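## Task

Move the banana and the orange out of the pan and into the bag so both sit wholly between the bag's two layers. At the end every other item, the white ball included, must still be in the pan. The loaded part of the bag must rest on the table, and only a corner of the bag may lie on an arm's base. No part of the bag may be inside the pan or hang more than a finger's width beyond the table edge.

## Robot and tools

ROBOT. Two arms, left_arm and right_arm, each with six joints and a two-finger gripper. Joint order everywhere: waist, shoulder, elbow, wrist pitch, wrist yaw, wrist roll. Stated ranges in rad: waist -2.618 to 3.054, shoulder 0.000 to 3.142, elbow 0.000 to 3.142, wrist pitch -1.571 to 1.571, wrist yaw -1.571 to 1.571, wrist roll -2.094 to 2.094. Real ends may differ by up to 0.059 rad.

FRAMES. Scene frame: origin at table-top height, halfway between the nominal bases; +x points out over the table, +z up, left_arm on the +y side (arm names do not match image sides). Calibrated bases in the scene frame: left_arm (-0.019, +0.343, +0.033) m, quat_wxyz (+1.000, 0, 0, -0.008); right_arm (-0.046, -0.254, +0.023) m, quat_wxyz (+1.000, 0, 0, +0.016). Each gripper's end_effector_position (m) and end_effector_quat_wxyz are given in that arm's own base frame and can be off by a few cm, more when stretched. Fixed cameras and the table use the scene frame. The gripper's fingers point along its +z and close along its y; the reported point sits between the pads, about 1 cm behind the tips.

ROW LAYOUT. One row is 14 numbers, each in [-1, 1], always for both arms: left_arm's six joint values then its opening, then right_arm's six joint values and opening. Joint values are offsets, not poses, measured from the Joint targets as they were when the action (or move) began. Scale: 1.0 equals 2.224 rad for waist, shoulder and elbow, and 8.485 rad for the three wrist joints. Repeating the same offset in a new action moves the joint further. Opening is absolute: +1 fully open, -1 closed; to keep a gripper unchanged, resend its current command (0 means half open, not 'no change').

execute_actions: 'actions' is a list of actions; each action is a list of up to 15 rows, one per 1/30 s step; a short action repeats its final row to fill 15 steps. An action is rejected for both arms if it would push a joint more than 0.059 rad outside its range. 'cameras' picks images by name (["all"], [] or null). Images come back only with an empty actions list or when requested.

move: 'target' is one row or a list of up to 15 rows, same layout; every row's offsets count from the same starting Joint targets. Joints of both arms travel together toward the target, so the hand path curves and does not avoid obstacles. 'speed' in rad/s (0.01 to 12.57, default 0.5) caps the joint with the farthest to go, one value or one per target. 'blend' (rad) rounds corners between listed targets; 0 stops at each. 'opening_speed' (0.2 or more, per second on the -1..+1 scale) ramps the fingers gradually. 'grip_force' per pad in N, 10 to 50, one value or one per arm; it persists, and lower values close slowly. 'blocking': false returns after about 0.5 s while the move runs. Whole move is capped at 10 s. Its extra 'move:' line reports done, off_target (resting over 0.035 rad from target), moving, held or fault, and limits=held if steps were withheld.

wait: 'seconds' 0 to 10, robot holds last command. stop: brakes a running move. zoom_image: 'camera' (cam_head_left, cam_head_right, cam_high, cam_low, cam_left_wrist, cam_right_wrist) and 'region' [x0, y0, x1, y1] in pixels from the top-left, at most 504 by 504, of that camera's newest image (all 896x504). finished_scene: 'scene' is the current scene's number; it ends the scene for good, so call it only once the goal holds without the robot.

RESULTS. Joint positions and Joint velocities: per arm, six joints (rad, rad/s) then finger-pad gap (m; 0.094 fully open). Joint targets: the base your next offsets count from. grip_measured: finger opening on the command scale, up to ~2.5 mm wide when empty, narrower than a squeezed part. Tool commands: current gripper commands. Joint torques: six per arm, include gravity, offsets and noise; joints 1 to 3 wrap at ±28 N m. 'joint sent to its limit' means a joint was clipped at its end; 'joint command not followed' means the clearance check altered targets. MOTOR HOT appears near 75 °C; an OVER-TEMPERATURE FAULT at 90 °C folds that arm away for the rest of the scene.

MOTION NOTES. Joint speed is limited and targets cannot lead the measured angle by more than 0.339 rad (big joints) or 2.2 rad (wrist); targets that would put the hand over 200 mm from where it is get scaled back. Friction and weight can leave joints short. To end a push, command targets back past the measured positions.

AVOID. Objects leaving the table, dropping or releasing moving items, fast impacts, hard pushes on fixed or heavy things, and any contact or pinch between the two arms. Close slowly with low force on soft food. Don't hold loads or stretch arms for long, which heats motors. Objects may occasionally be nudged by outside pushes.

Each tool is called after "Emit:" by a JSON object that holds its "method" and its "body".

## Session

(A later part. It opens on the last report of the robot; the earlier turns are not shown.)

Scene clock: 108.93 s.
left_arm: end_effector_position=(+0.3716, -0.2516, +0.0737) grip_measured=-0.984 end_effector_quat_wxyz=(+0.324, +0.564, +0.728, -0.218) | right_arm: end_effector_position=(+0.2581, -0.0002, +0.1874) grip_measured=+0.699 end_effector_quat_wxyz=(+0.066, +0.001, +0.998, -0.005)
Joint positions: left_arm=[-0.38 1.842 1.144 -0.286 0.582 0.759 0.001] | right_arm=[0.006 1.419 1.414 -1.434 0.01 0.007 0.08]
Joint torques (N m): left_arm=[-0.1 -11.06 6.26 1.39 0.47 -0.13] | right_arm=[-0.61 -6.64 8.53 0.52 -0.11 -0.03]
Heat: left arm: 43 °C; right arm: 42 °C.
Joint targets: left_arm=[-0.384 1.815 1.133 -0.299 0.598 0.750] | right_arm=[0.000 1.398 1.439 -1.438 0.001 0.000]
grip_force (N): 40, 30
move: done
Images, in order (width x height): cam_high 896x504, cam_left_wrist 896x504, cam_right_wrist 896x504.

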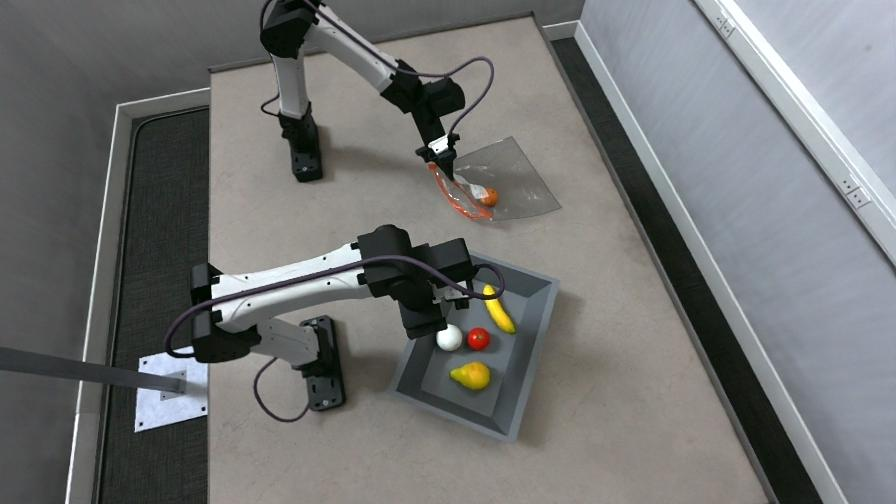

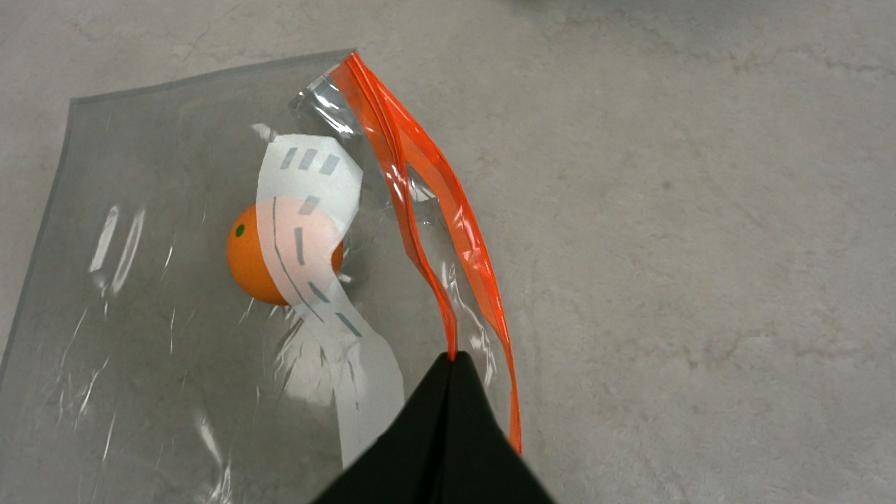

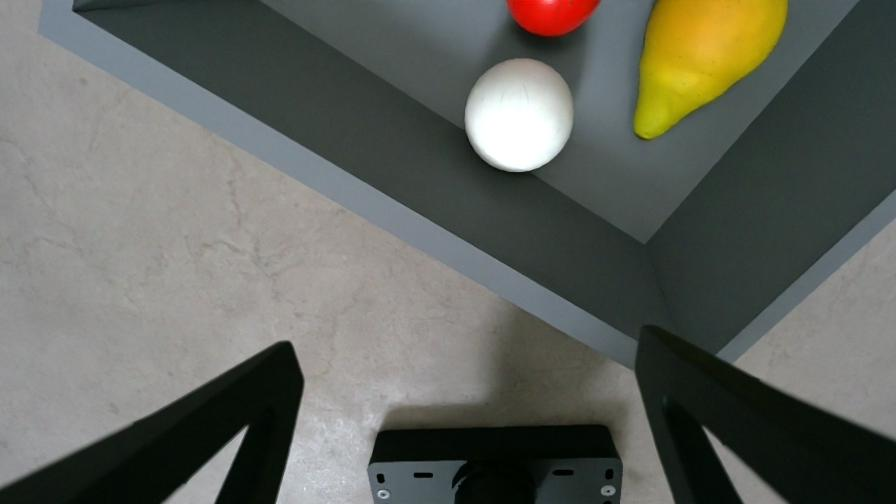

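Emit:
{"method": "move", "body": {"target": [0,0,0,0,0,0,-1,-0.1022,0.4256,0.2846,-0.0117,-0.067,-0.2351,0.5], "speed": 0.5, "cameras": ["cam_right_wrist","cam_high"]}}

Scene clock: 115.20 s.
left_arm: end_effector_position=(+0.3716, -0.2516, +0.0737) grip_measured=-0.984 end_effector_quat_wxyz=(+0.324, +0.564, +0.728, -0.218) | right_arm: end_effector_position=(+0.4117, +0.0010, +0.0776) grip_measured=+0.501 end_effector_quat_wxyz=(-0.191, +0.717, -0.632, -0.225)
Joint positions: left_arm=[-0.38 1.842 1.144 -0.286 0.582 0.759 0.001] | right_arm=[-0.222 2.333 2.048 -1.526 -0.554 -1.987 0.071]
Joint torques (N m): left_arm=[-0.12 -11.06 6.24 1.38 0.47 -0.13] | right_arm=[-0.5 -10.63 7.9 -0.32 -0.48 -0.08]
Heat: left arm: 44 °C; right arm: 42 °C.
Joint targets: left_arm=[-0.384 1.815 1.133 -0.299 0.598 0.750] | right_arm=[-0.227 2.344 2.072 -1.537 -0.568 -1.995]
grip_force (N): 40, 30
move: done
Images, in order (width x height): cam_high 896x504, cam_right_wrist 896x504.

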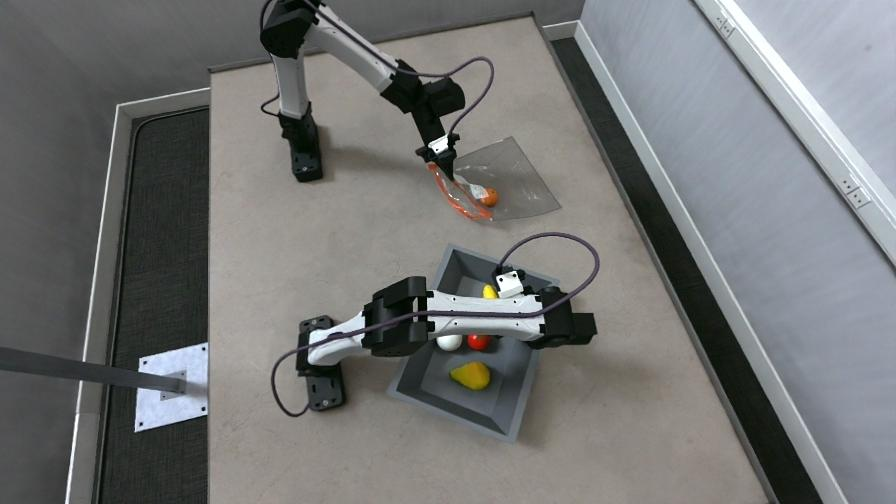

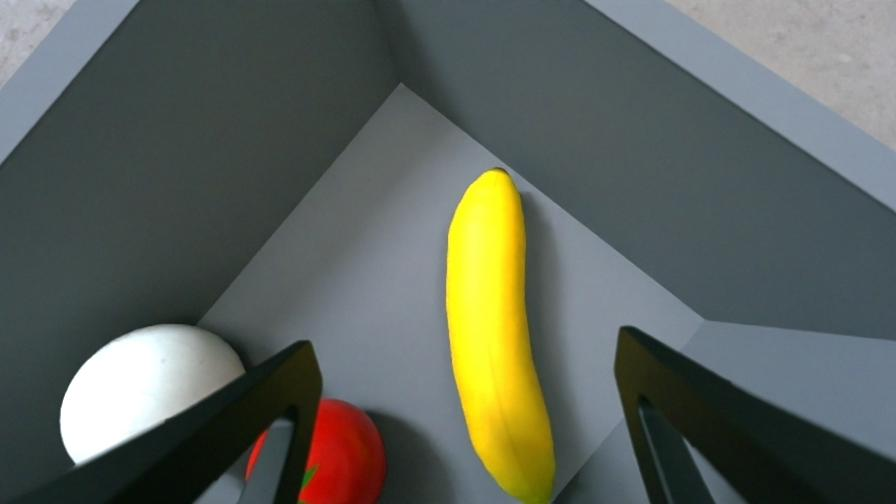

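Emit:
{"method": "move", "body": {"target": [0,0,0,0,0,0,-1,0.022,0.0959,0.0299,0.0126,0.002,-0.0082,0.5], "speed": 0.25, "cameras": ["cam_right_wrist"]}}

Scene clock: 119.10 s.
left_arm: end_effector_position=(+0.3716, -0.2516, +0.0737) grip_measured=-0.984 end_effector_quat_wxyz=(+0.324, +0.564, +0.728, -0.218) | right_arm: end_effector_position=(+0.4275, +0.0151, +0.0026) grip_measured=+0.501 end_effector_quat_wxyz=(-0.178, +0.741, -0.596, -0.252)
Joint positions: left_arm=[-0.38 1.842 1.144 -0.286 0.582 0.759 0.001] | right_arm=[-0.181 2.545 2.112 -1.45 -0.555 -2.058 0.071]
Joint torques (N m): left_arm=[-0.12 -11.07 6.24 1.39 0.47 -0.14] | right_arm=[0.23 -11.52 7.91 -0.16 -0.3 0]
Heat: left arm: 44 °C; right arm: 43 °C.
Joint targets: left_arm=[-0.384 1.815 1.133 -0.299 0.598 0.750] | right_arm=[-0.179 2.558 2.139 -1.430 -0.551 -2.065]
grip_force (N): 40, 30
move: done
Images, in order (width x height): cam_right_wrist 896x504.

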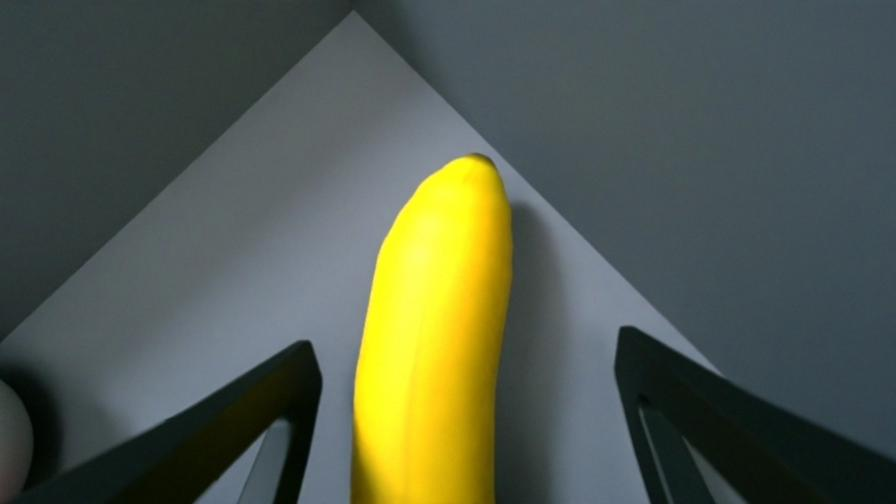

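Emit:
{"method": "move", "body": {"target": [0,0,0,0,0,0,-1,0,0,0,0,0,0,-0.45], "opening_speed": 0.4, "grip_force": [40,35], "cameras": ["cam_right_wrist"]}}

Scene clock: 122.07 s.
left_arm: end_effector_position=(+0.3716, -0.2516, +0.0737) grip_measured=-0.984 end_effector_quat_wxyz=(+0.324, +0.564, +0.728, -0.218) | right_arm: end_effector_position=(+0.4306, +0.0145, +0.0016) grip_measured=-0.413 end_effector_quat_wxyz=(-0.182, +0.744, -0.595, -0.246)
Joint positions: left_arm=[-0.38 1.842 1.144 -0.286 0.582 0.759 0.001] | right_arm=[-0.181 2.545 2.112 -1.436 -0.555 -2.058 0.028]
Joint torques (N m): left_arm=[-0.14 -11.04 6.24 1.39 0.47 -0.12] | right_arm=[0.24 -11.54 7.92 -0.28 -0.3 -0.03]
Heat: left arm: 44 °C; right arm: 44 °C.
Joint targets: left_arm=[-0.384 1.815 1.133 -0.299 0.598 0.750] | right_arm=[-0.179 2.558 2.139 -1.430 -0.551 -2.065]
grip_force (N): 40, 35
move: done
Images, in order (width x height): cam_right_wrist 896x504.

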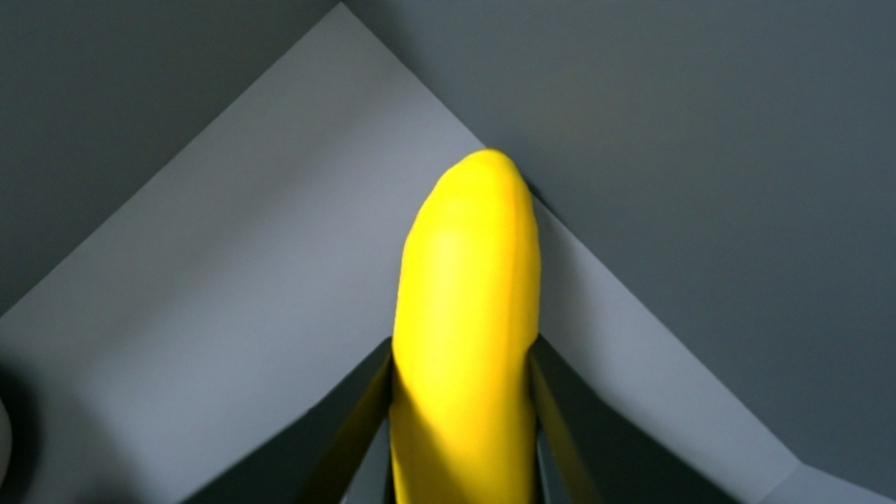

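Emit:
{"method": "move", "body": {"target": [[0,0,0,0,0,0,-1,0,-0.2248,0,0,0,0,-0.45],[0,0,0,0,0,0,-1,0.2019,-0.4083,-0.3121,0.0872,0.0457,0.1308,-0.45],[0,0,0,0,0,0,-1,0.4042,-0.4982,-0.6246,0.1744,0.0915,0.2616,-0.45]], "speed": [0.3,0.6,0.6], "blend": [0.08,0.1,0], "cameras": ["cam_right_wrist","cam_left_wrist","cam_high","cam_low"]}}

Scene clock: 129.00 s.
left_arm: end_effector_position=(+0.3716, -0.2516, +0.0737) grip_measured=-0.984 end_effector_quat_wxyz=(+0.324, +0.564, +0.728, -0.218) | right_arm: end_effector_position=(+0.3301, +0.2374, +0.0988) grip_measured=-0.416 end_effector_quat_wxyz=(+0.419, -0.210, +0.879, +0.086)
Joint positions: left_arm=[-0.38 1.842 1.144 -0.286 0.582 0.759 0.001] | right_arm=[0.715 1.484 0.751 0.027 0.215 0.147 0.027]
Joint torques (N m): left_arm=[-0.13 -11.07 6.26 1.39 0.47 -0.13] | right_arm=[0.61 -8.85 6.64 1.86 0.19 0.12]
Heat: left arm: 44 °C; right arm: 45 °C.
Joint targets: left_arm=[-0.384 1.815 1.133 -0.299 0.598 0.750] | right_arm=[0.721 1.449 0.749 0.050 0.226 0.155]
grip_force (N): 40, 35
move: done
Images, in order (width x height): cam_high 896x504, cam_low 896x504, cam_left_wrist 896x504, cam_right_wrist 896x504.

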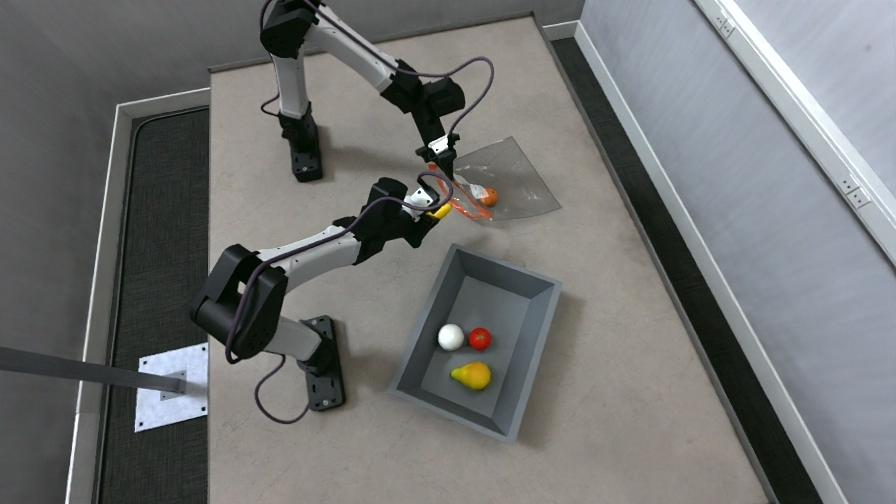

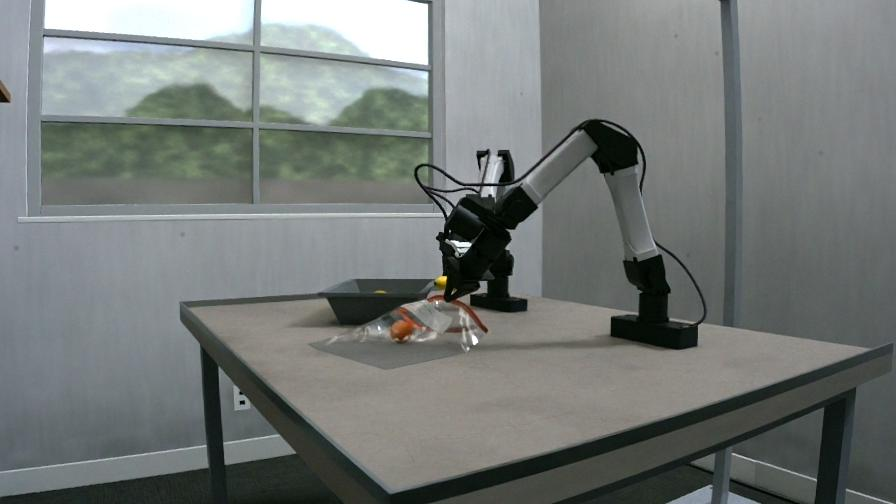

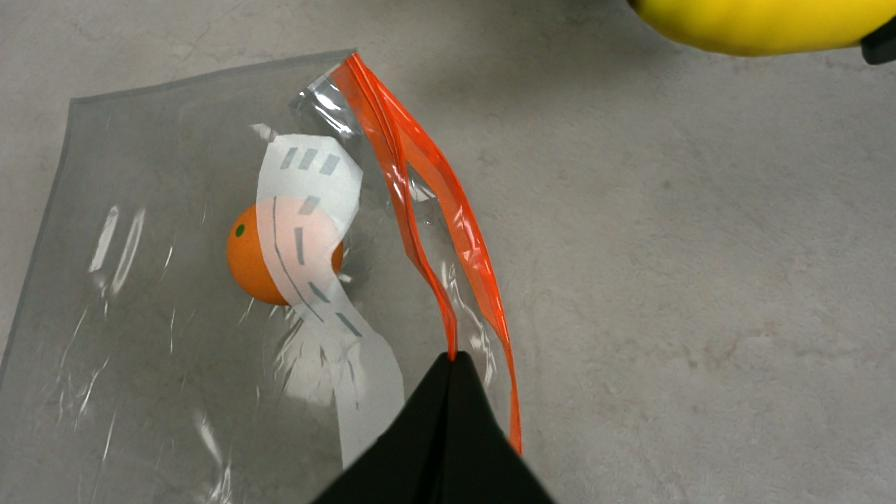

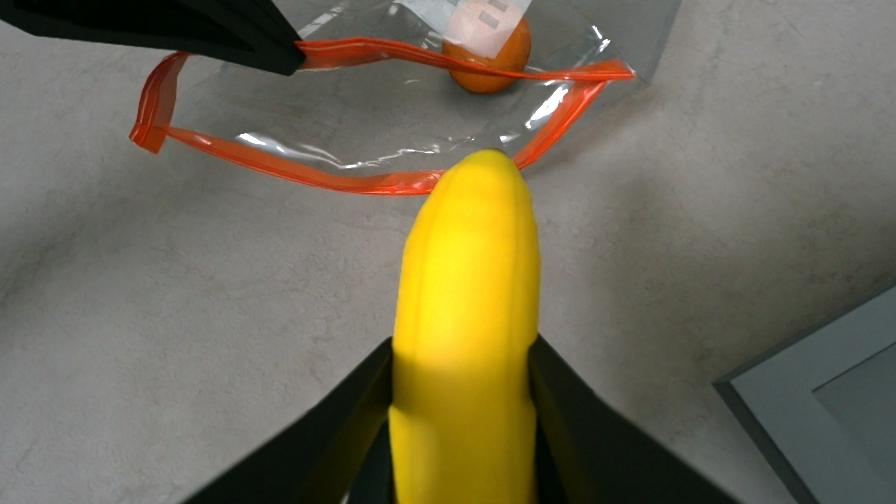

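Emit:
{"method": "move", "body": {"target": [0,0,0,0,0,0,-1,-0.0054,0.1685,0.0959,-0.0058,-0.0015,0.0103,-0.45], "speed": 0.35, "cameras": ["cam_right_wrist","cam_left_wrist"]}}

Scene clock: 132.87 s.
left_arm: end_effector_position=(+0.3716, -0.2516, +0.0737) grip_measured=-0.984 end_effector_quat_wxyz=(+0.324, +0.564, +0.728, -0.218) | right_arm: end_effector_position=(+0.3571, +0.2608, +0.0299) grip_measured=-0.416 end_effector_quat_wxyz=(+0.343, -0.188, +0.918, +0.063)
Joint positions: left_arm=[-0.38 1.842 1.144 -0.286 0.582 0.759 0.001] | right_arm=[0.715 1.816 0.934 -0.004 0.215 0.234 0.027]
Joint torques (N m): left_arm=[-0.13 -11.04 6.22 1.38 0.47 -0.13] | right_arm=[-0.54 -7.38 8.81 1.48 0.06 0.04]
Heat: left arm: 44 °C; right arm: 45 °C.
Joint targets: left_arm=[-0.384 1.815 1.133 -0.299 0.598 0.750] | right_arm=[0.709 1.824 0.963 0.001 0.213 0.242]
grip_force (N): 40, 35
move: done
Images, in order (width x height): cam_left_wrist 896x504, cam_right_wrist 896x504.

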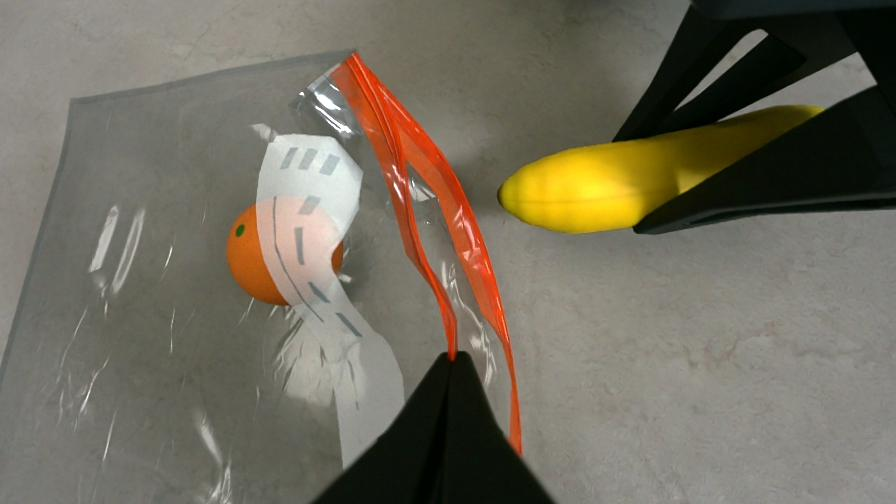

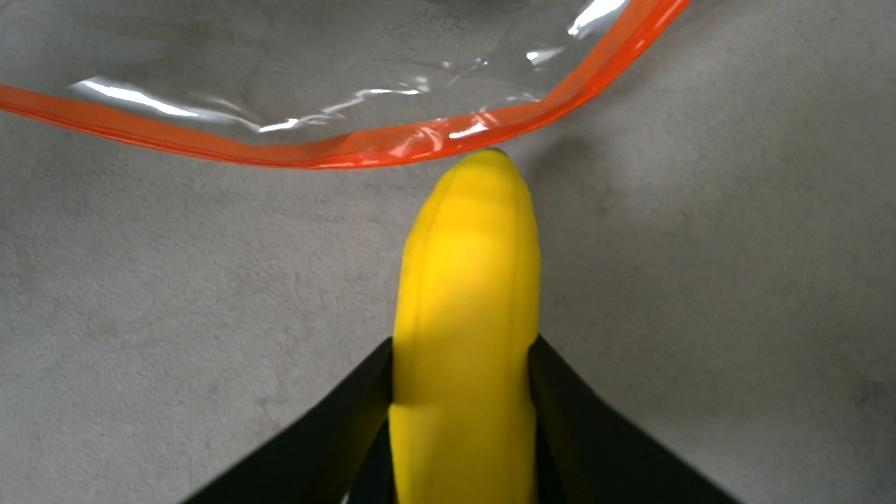

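Emit:
{"method": "move", "body": {"target": [[0,0,0,0,0,0,-1,0.0125,0,0,0,0,0,-0.45],[0,0,0,0,0,0,-1,0.002,0.08,0.1043,-0.0055,-0.003,-0.0035,-0.45]], "speed": 0.15, "blend": 0.01, "cameras": ["cam_right_wrist","cam_left_wrist"]}}

Scene clock: 134.97 s.
left_arm: end_effector_position=(+0.3716, -0.2516, +0.0737) grip_measured=-0.984 end_effector_quat_wxyz=(+0.324, +0.564, +0.728, -0.218) | right_arm: end_effector_position=(+0.3858, +0.2961, +0.0298) grip_measured=-0.416 end_effector_quat_wxyz=(+0.345, -0.197, +0.915, +0.072)
Joint positions: left_arm=[-0.38 1.842 1.144 -0.286 0.582 0.759 0.001] | right_arm=[0.726 1.955 1.123 -0.042 0.202 0.228 0.027]
Joint torques (N m): left_arm=[-0.1 -11.06 6.24 1.4 0.48 -0.13] | right_arm=[-0.03 -9.54 6.22 1.53 0.07 0.04]
Heat: left arm: 44 °C; right arm: 44 °C.
Joint targets: left_arm=[-0.384 1.815 1.133 -0.299 0.598 0.750] | right_arm=[0.727 1.955 1.122 -0.038 0.202 0.228]
grip_force (N): 40, 35
move: held (right_arm; a check stopped the path); path passed 1 of 2 targets; limits=held; right_arm: the elbow is farthest, 0.072 rad from its target
joint command not followed: on one or more control steps a check withheld the commanded joint targets of the right arm, and it was not sent them on those steps.
cause: the commanded joint targets, or the way to them, would bring a part of the robot too close to another arm (this arm's wrist (the part past the wrist pitch) and the left arm's wrist camera, at the place that arm is still heading or pushing toward).
Images, in order (width x height): cam_left_wrist 896x504, cam_right_wrist 896x504.

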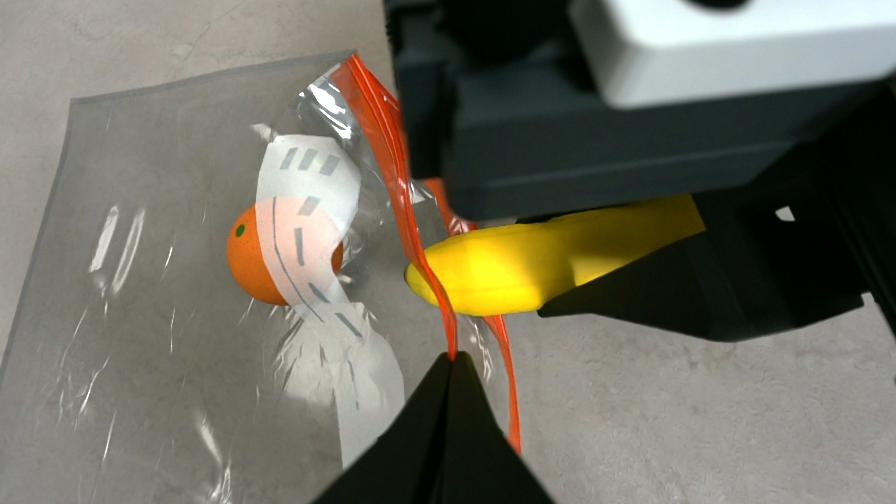

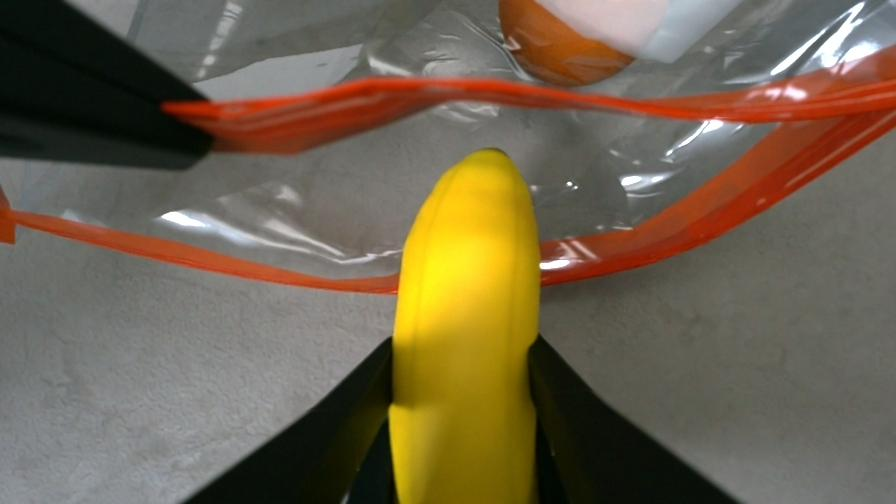

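Emit:
{"method": "move", "body": {"target": [0,0,0,0,0,0,-1,-0.01,-0.075,-0.07,0.004,0.003,0.004,-0.45], "speed": 0.2}}

Emit:
{"method": "move", "body": {"target": [0.0495,0.0423,-0.147,0.0992,0.0418,-0.0326,-1,0,0,0,0,0,0,-0.45], "speed": 0.2, "cameras": ["cam_right_wrist","cam_left_wrist","cam_low"]}}

Scene clock: 137.43 s.
left_arm: end_effector_position=(+0.3716, -0.2516, +0.0737) grip_measured=-0.984 end_effector_quat_wxyz=(+0.324, +0.564, +0.728, -0.218) | right_arm: end_effector_position=(+0.3633, +0.2635, +0.0335) grip_measured=-0.416 end_effector_quat_wxyz=(+0.343, -0.177, +0.920, +0.065)
Joint positions: left_arm=[-0.38 1.842 1.144 -0.286 0.582 0.759 0.001] | right_arm=[0.711 1.829 0.969 -0.025 0.216 0.254 0.027]
Joint torques (N m): left_arm=[-0.13 -11.03 6.22 1.38 0.48 -0.12] | right_arm=[-0.61 -11.96 5.85 1.64 0.18 0.12]
Heat: left arm: 45 °C; right arm: 45 °C.
Joint targets: left_arm=[-0.384 1.815 1.133 -0.299 0.598 0.750] | right_arm=[0.704 1.788 0.966 -0.004 0.227 0.262]
grip_force (N): 40, 35
move: off_target (right_arm); right_arm: the shoulder is farthest, 0.041 rad from its target

Scene clock: 142.27 s.
left_arm: end_effector_position=(+0.3684, -0.2521, +0.0847) grip_measured=-0.984 end_effector_quat_wxyz=(+0.476, +0.496, +0.639, -0.346) | right_arm: end_effector_position=(+0.3634, +0.2636, +0.0336) grip_measured=-0.416 end_effector_quat_wxyz=(+0.344, -0.177, +0.920, +0.065)
Joint positions: left_arm=[-0.281 1.893 0.815 0.533 0.936 0.485 0.001] | right_arm=[0.711 1.829 0.969 -0.025 0.217 0.254 0.027]
Joint torques (N m): left_arm=[0.73 -7.08 5.29 2.04 0.44 -0.17] | right_arm=[-0.61 -11.95 5.86 1.65 0.18 0.12]
Heat: left arm: 43 °C; right arm: 45 °C.
Joint targets: left_arm=[-0.274 1.909 0.806 0.543 0.953 0.473] | right_arm=[0.704 1.788 0.966 -0.004 0.228 0.262]
grip_force (N): 40, 35
move: off_target (right_arm); right_arm: the shoulder is farthest, 0.041 rad from its target
Images, in order (width x height): cam_low 896x504, cam_left_wrist 896x504, cam_right_wrist 896x504.

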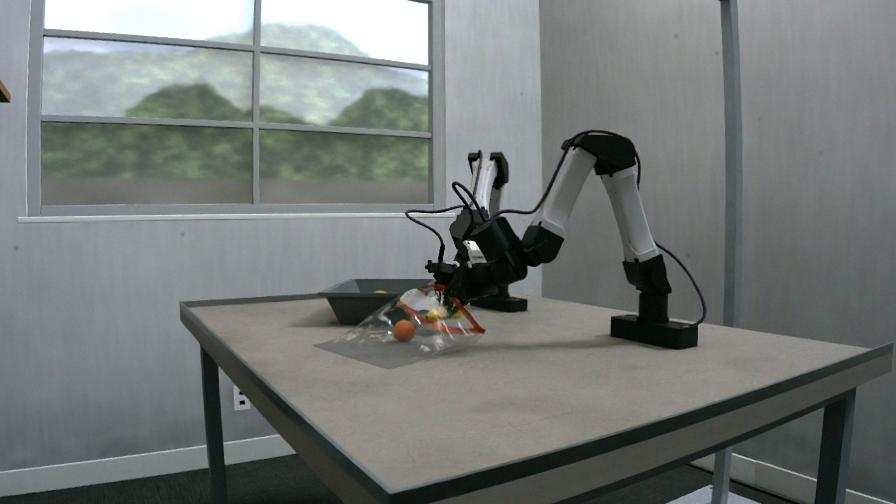

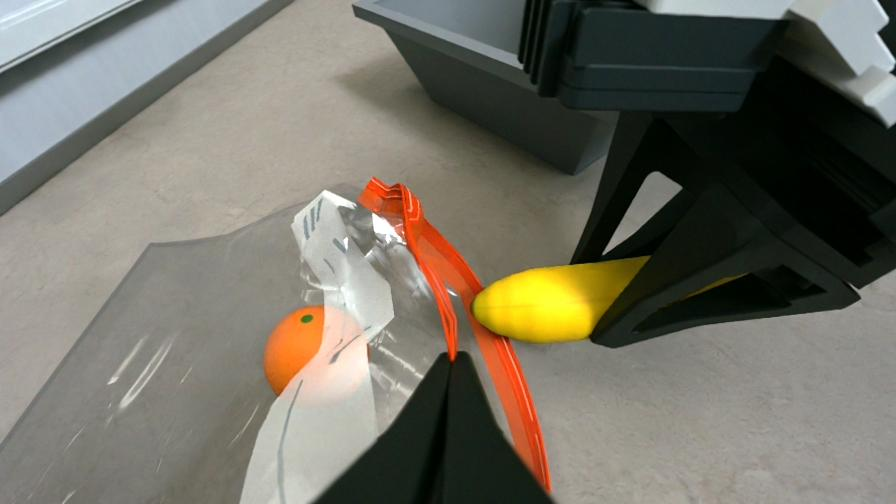

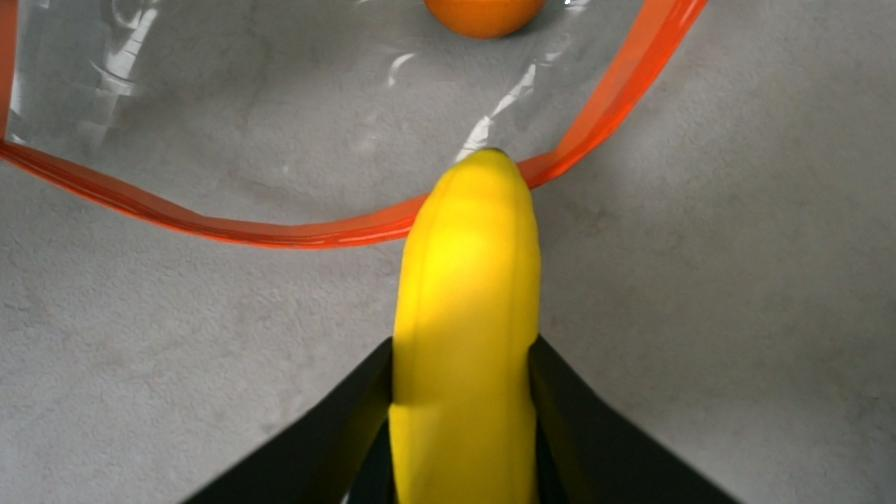

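Emit:
{"method": "move", "body": {"target": [[0,0,0,0,0,0,-1,0.0015,0.085,0.1,-0.0055,-0.0035,-0.0045,-0.45],[0,0,0,0,0,0,-1,-0.02,0.1794,0.2073,-0.0105,-0.0078,-0.0093,-0.45]], "speed": 0.18, "blend": 0.02, "cameras": ["cam_right_wrist","cam_left_wrist","cam_low"]}}

Scene clock: 145.50 s.
left_arm: end_effector_position=(+0.3719, -0.2486, +0.0856) grip_measured=-0.984 end_effector_quat_wxyz=(+0.480, +0.493, +0.640, -0.342) | right_arm: end_effector_position=(+0.4437, +0.3122, +0.0129) grip_measured=-0.416 end_effector_quat_wxyz=(+0.338, -0.195, +0.918, +0.067)
Joint positions: left_arm=[-0.271 1.893 0.815 0.54 0.933 0.484 0.001] | right_arm=[0.667 2.171 1.395 -0.108 0.168 0.188 0.027]
Joint torques (N m): left_arm=[0.02 -7.12 5.29 1.97 0.47 -0.14] | right_arm=[-0.69 -9.91 9.47 1.57 -0.01 -0.02]
Heat: left arm: 42 °C; right arm: 45 °C.
Joint targets: left_arm=[-0.274 1.909 0.806 0.543 0.953 0.473] | right_arm=[0.660 2.187 1.427 -0.093 0.161 0.183]
grip_force (N): 40, 35
move: done
Images, in order (width x height): cam_low 896x504, cam_left_wrist 896x504, cam_right_wrist 896x504.

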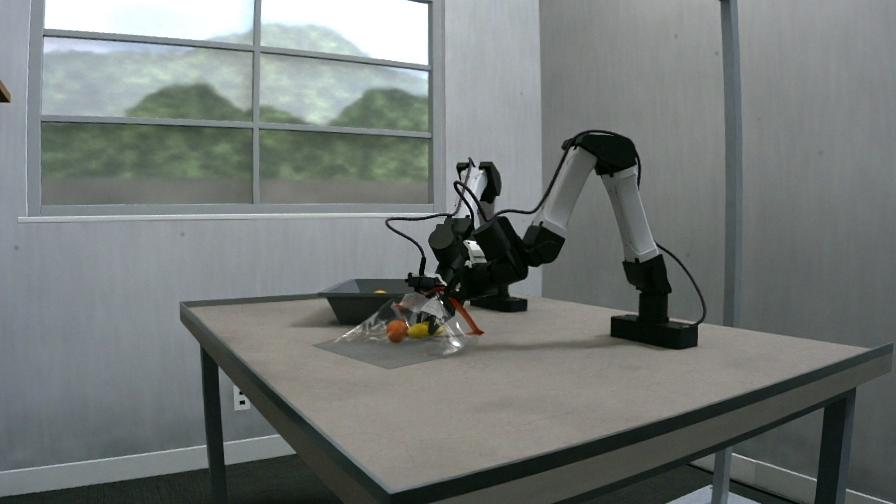

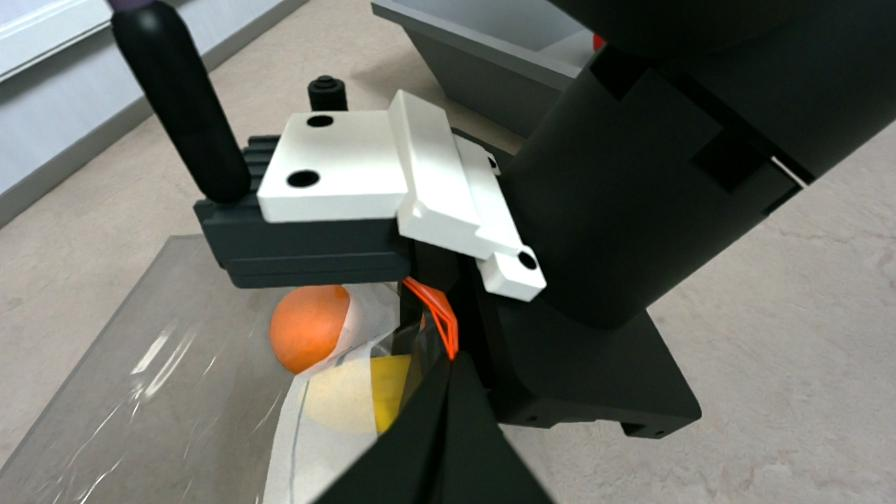

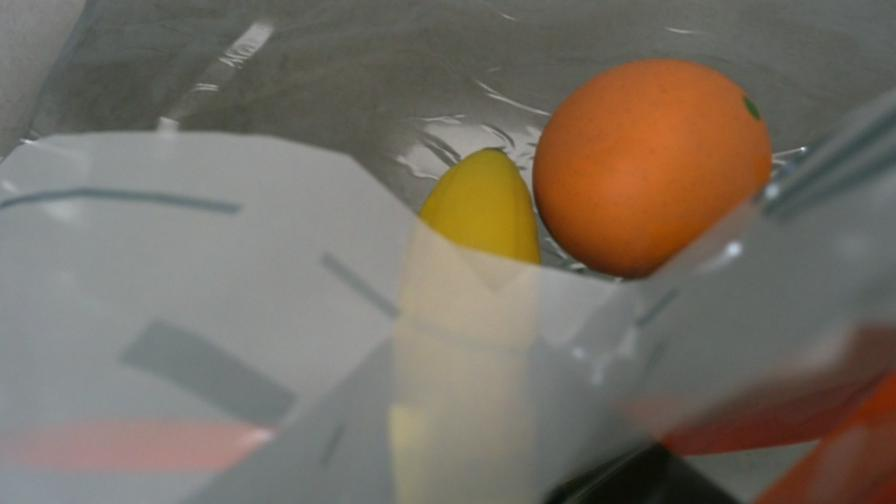

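Emit:
{"method": "move", "body": {"target": [0,0,0,0,0,0,-1,-0.004,0.0125,0,0.003,0,0,-0.45], "speed": 0.1}}

Emit:
{"method": "move", "body": {"target": [0,0,0,0,0,0,-1,0,0,0,0,0,0,-0.1], "opening_speed": 0.25, "cameras": ["cam_right_wrist","cam_left_wrist","cam_low"]}}

Scene clock: 146.43 s.
left_arm: end_effector_position=(+0.3720, -0.2485, +0.0856) grip_measured=-0.984 end_effector_quat_wxyz=(+0.480, +0.493, +0.640, -0.342) | right_arm: end_effector_position=(+0.4448, +0.3116, +0.0046) grip_measured=-0.416 end_effector_quat_wxyz=(+0.334, -0.196, +0.920, +0.067)
Joint positions: left_arm=[-0.271 1.893 0.815 0.54 0.932 0.484 0.001] | right_arm=[0.663 2.191 1.398 -0.099 0.162 0.186 0.027]
Joint torques (N m): left_arm=[0.01 -7.1 5.27 1.97 0.47 -0.15] | right_arm=[-1.21 -9.35 9.14 1.76 0.03 0.02]
Heat: left arm: 42 °C; right arm: 45 °C.
Joint targets: left_arm=[-0.274 1.909 0.806 0.543 0.953 0.473] | right_arm=[0.651 2.214 1.427 -0.068 0.161 0.183]
grip_force (N): 40, 35
move: done

Scene clock: 148.03 s.
left_arm: end_effector_position=(+0.3721, -0.2485, +0.0856) grip_measured=-0.984 end_effector_quat_wxyz=(+0.480, +0.493, +0.640, -0.342) | right_arm: end_effector_position=(+0.4466, +0.3100, +0.0012) grip_measured=-0.101 end_effector_quat_wxyz=(+0.333, -0.194, +0.920, +0.066)
Joint positions: left_arm=[-0.271 1.893 0.815 0.541 0.932 0.484 0.001] | right_arm=[0.658 2.2 1.398 -0.091 0.161 0.186 0.042]
Joint torques (N m): left_arm=[0.01 -7.08 5.3 1.96 0.49 -0.15] | right_arm=[-0.69 -10.17 9.11 1.67 0.05 0.01]
Heat: left arm: 42 °C; right arm: 45 °C.
Joint targets: left_arm=[-0.274 1.909 0.806 0.543 0.953 0.473] | right_arm=[0.651 2.214 1.427 -0.068 0.161 0.183]
grip_force (N): 40, 35
move: done
Images, in order (width x height): cam_low 896x504, cam_left_wrist 896x504, cam_right_wrist 896x504.

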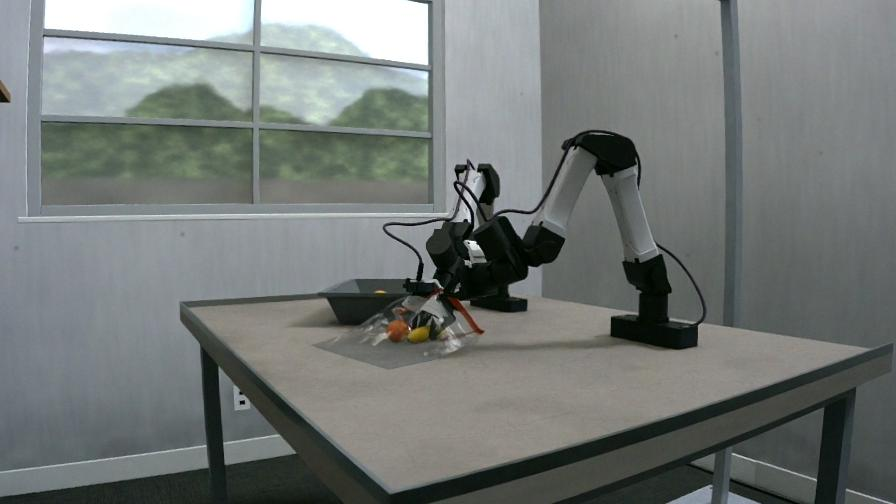

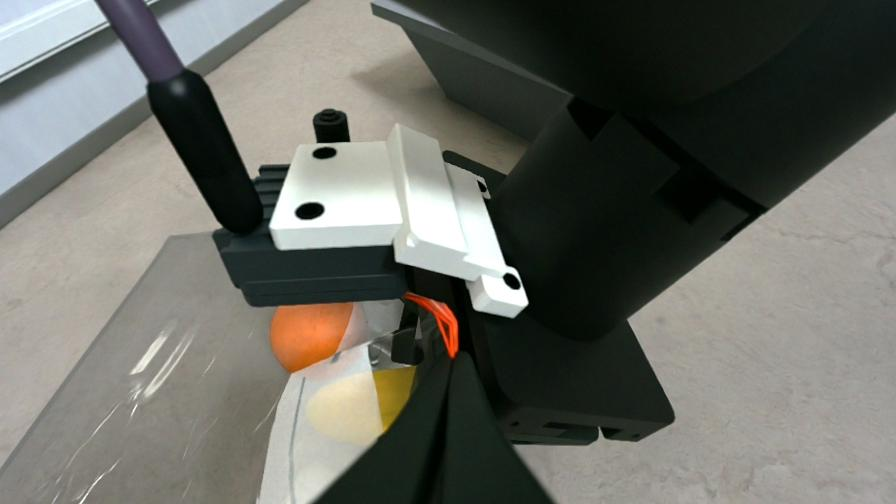

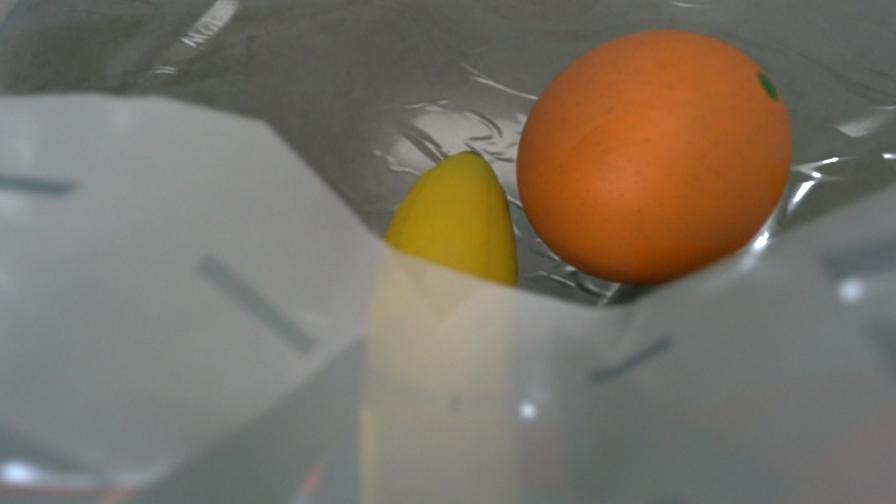

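Emit:
{"method": "move", "body": {"target": [[0,0,0,0,0,0,-1,0,-0.03,0,-0.001,0,0,-0.1],[0,0,0,0,0,0,-1,0.0225,-0.1214,-0.1079,0.0024,0.0041,0.0047,-0.1],[0,0,0,0,0,0,-1,0.0238,-0.2068,-0.2073,0.0075,0.0079,0.0093,-0.1]], "speed": 0.15, "blend": [0.01,0.02,0], "cameras": ["cam_right_wrist","cam_left_wrist","cam_low","cam_high"]}}

Scene clock: 152.40 s.
left_arm: end_effector_position=(+0.3719, -0.2491, +0.0873) grip_measured=-0.984 end_effector_quat_wxyz=(+0.483, +0.494, +0.636, -0.343) | right_arm: end_effector_position=(+0.3699, +0.2592, +0.0484) grip_measured=-0.101 end_effector_quat_wxyz=(+0.359, -0.166, +0.916, +0.070)
Joint positions: left_arm=[-0.271 1.893 0.815 0.549 0.938 0.484 0.001] | right_arm=[0.694 1.795 0.97 -0.024 0.217 0.254 0.042]
Joint torques (N m): left_arm=[0.01 -7.1 5.35 1.87 0.42 -0.15] | right_arm=[0.91 -11.77 6 1.67 0.17 0.12]
Heat: left arm: 41 °C; right arm: 46 °C.
Joint targets: left_arm=[-0.274 1.909 0.806 0.543 0.953 0.473] | right_arm=[0.704 1.754 0.966 -0.004 0.228 0.262]
grip_force (N): 40, 35
move: off_target (right_arm); right_arm: the shoulder is farthest, 0.041 rad from its target
Images, in order (width x height): cam_high 896x504, cam_low 896x504, cam_left_wrist 896x504, cam_right_wrist 896x504.

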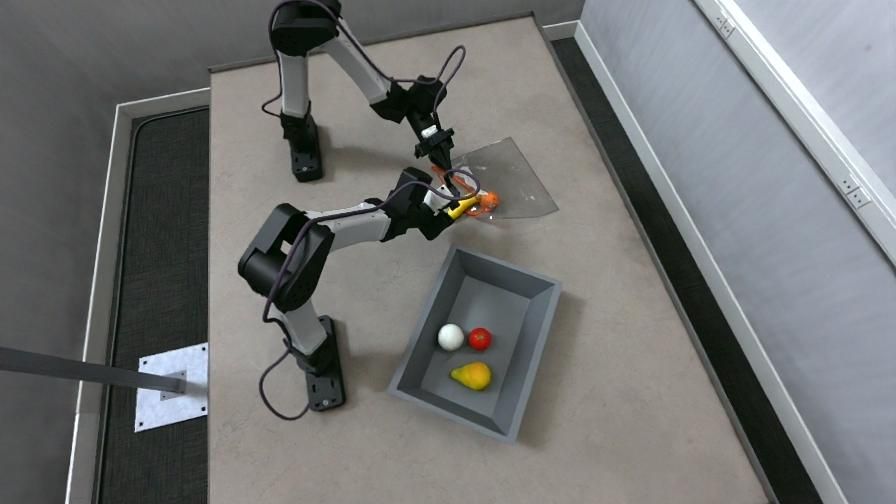

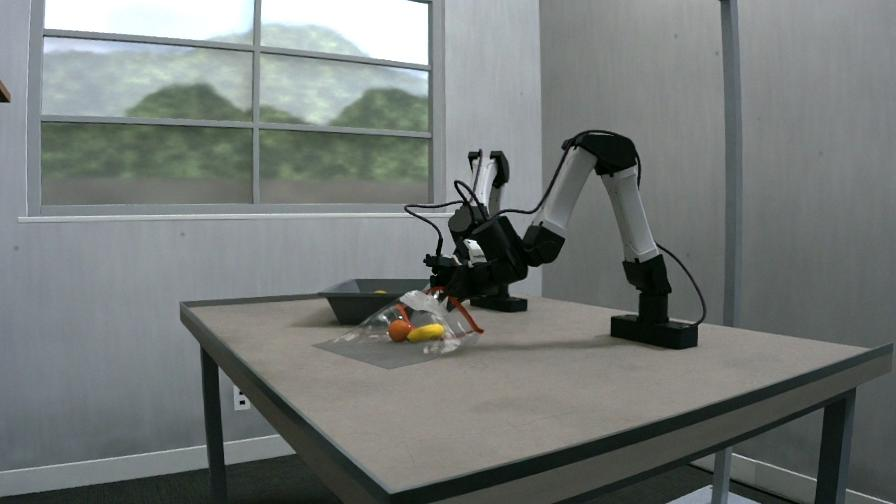

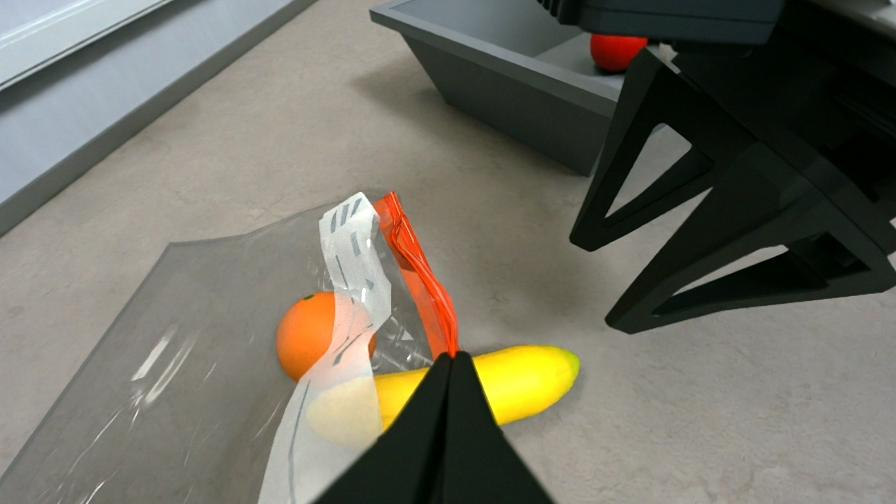

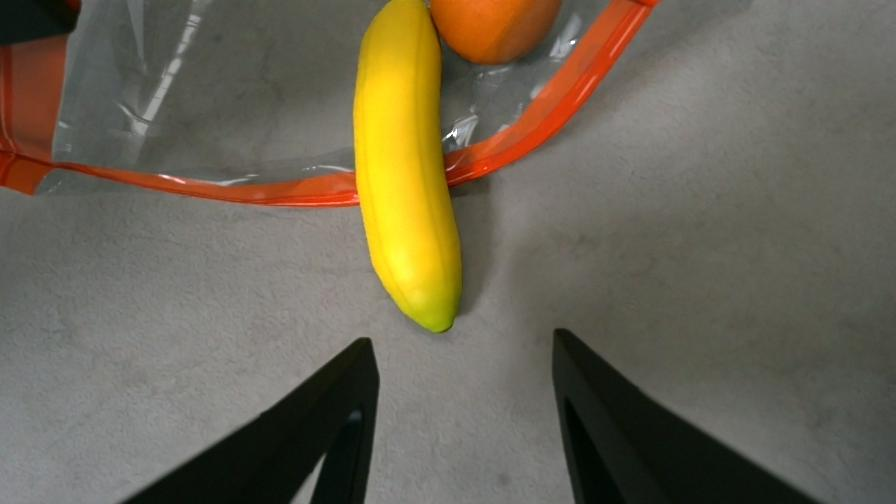

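Emit:
{"method": "move", "body": {"target": [0.0297,-0.018,-0.0182,-0.0064,0.0061,0.0075,-1,-0.0468,0.0742,0.1295,-0.024,-0.0269,-0.0309,0.2], "speed": 0.2, "cameras": ["cam_right_wrist","cam_left_wrist"]}}

Scene clock: 156.10 s.
left_arm: end_effector_position=(+0.3630, -0.2280, +0.0720) grip_measured=-0.984 end_effector_quat_wxyz=(+0.465, +0.486, +0.650, -0.353) | right_arm: end_effector_position=(+0.4049, +0.2782, +0.0627) grip_measured=+0.199 end_effector_quat_wxyz=(+0.320, -0.276, +0.901, +0.096)
Joint positions: left_arm=[-0.215 1.893 0.775 0.503 0.988 0.525 0.001] | right_arm=[0.606 1.906 1.226 -0.21 0.01 0.008 0.056]
Joint torques (N m): left_arm=[0.7 -9.96 4.97 1.67 0.47 0.05] | right_arm=[-0.53 -8.31 9.33 1.51 -0.11 -0.08]
Heat: left arm: 40 °C; right arm: 46 °C.
Joint targets: left_arm=[-0.208 1.869 0.765 0.489 1.005 0.537] | right_arm=[0.600 1.920 1.254 -0.208 0.000 0.000]
grip_force (N): 40, 35
move: done
Images, in order (width x height): cam_left_wrist 896x504, cam_right_wrist 896x504.

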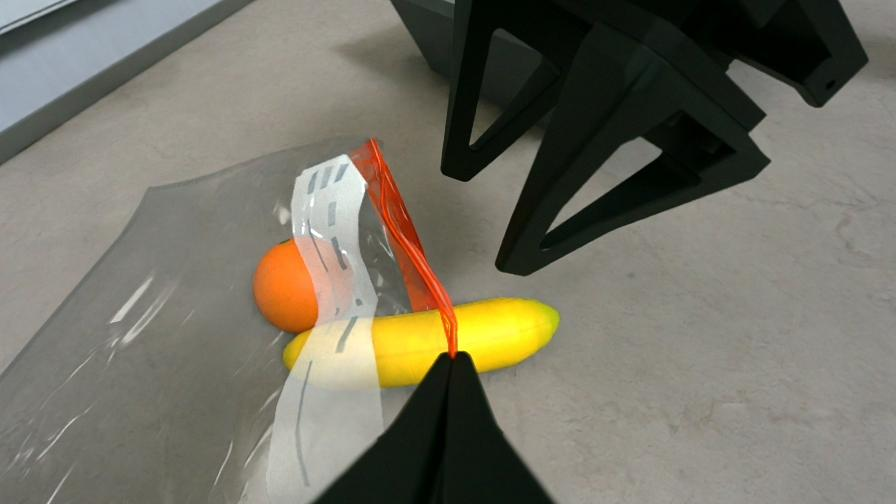

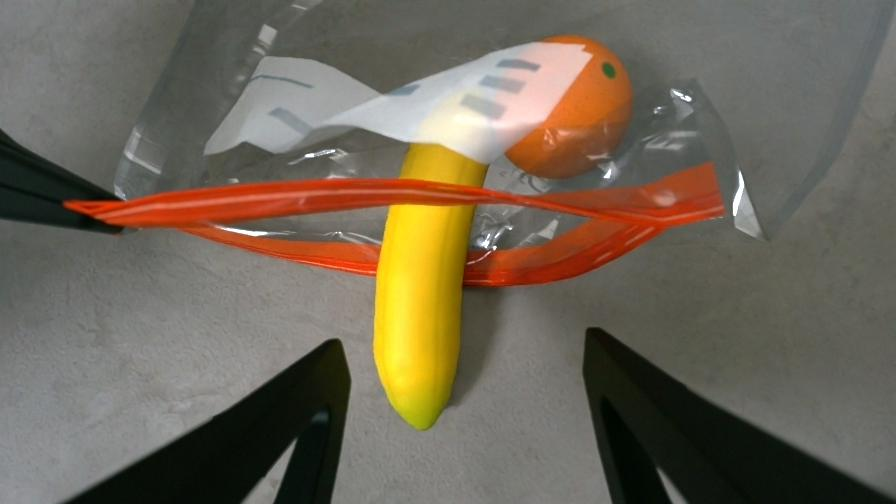

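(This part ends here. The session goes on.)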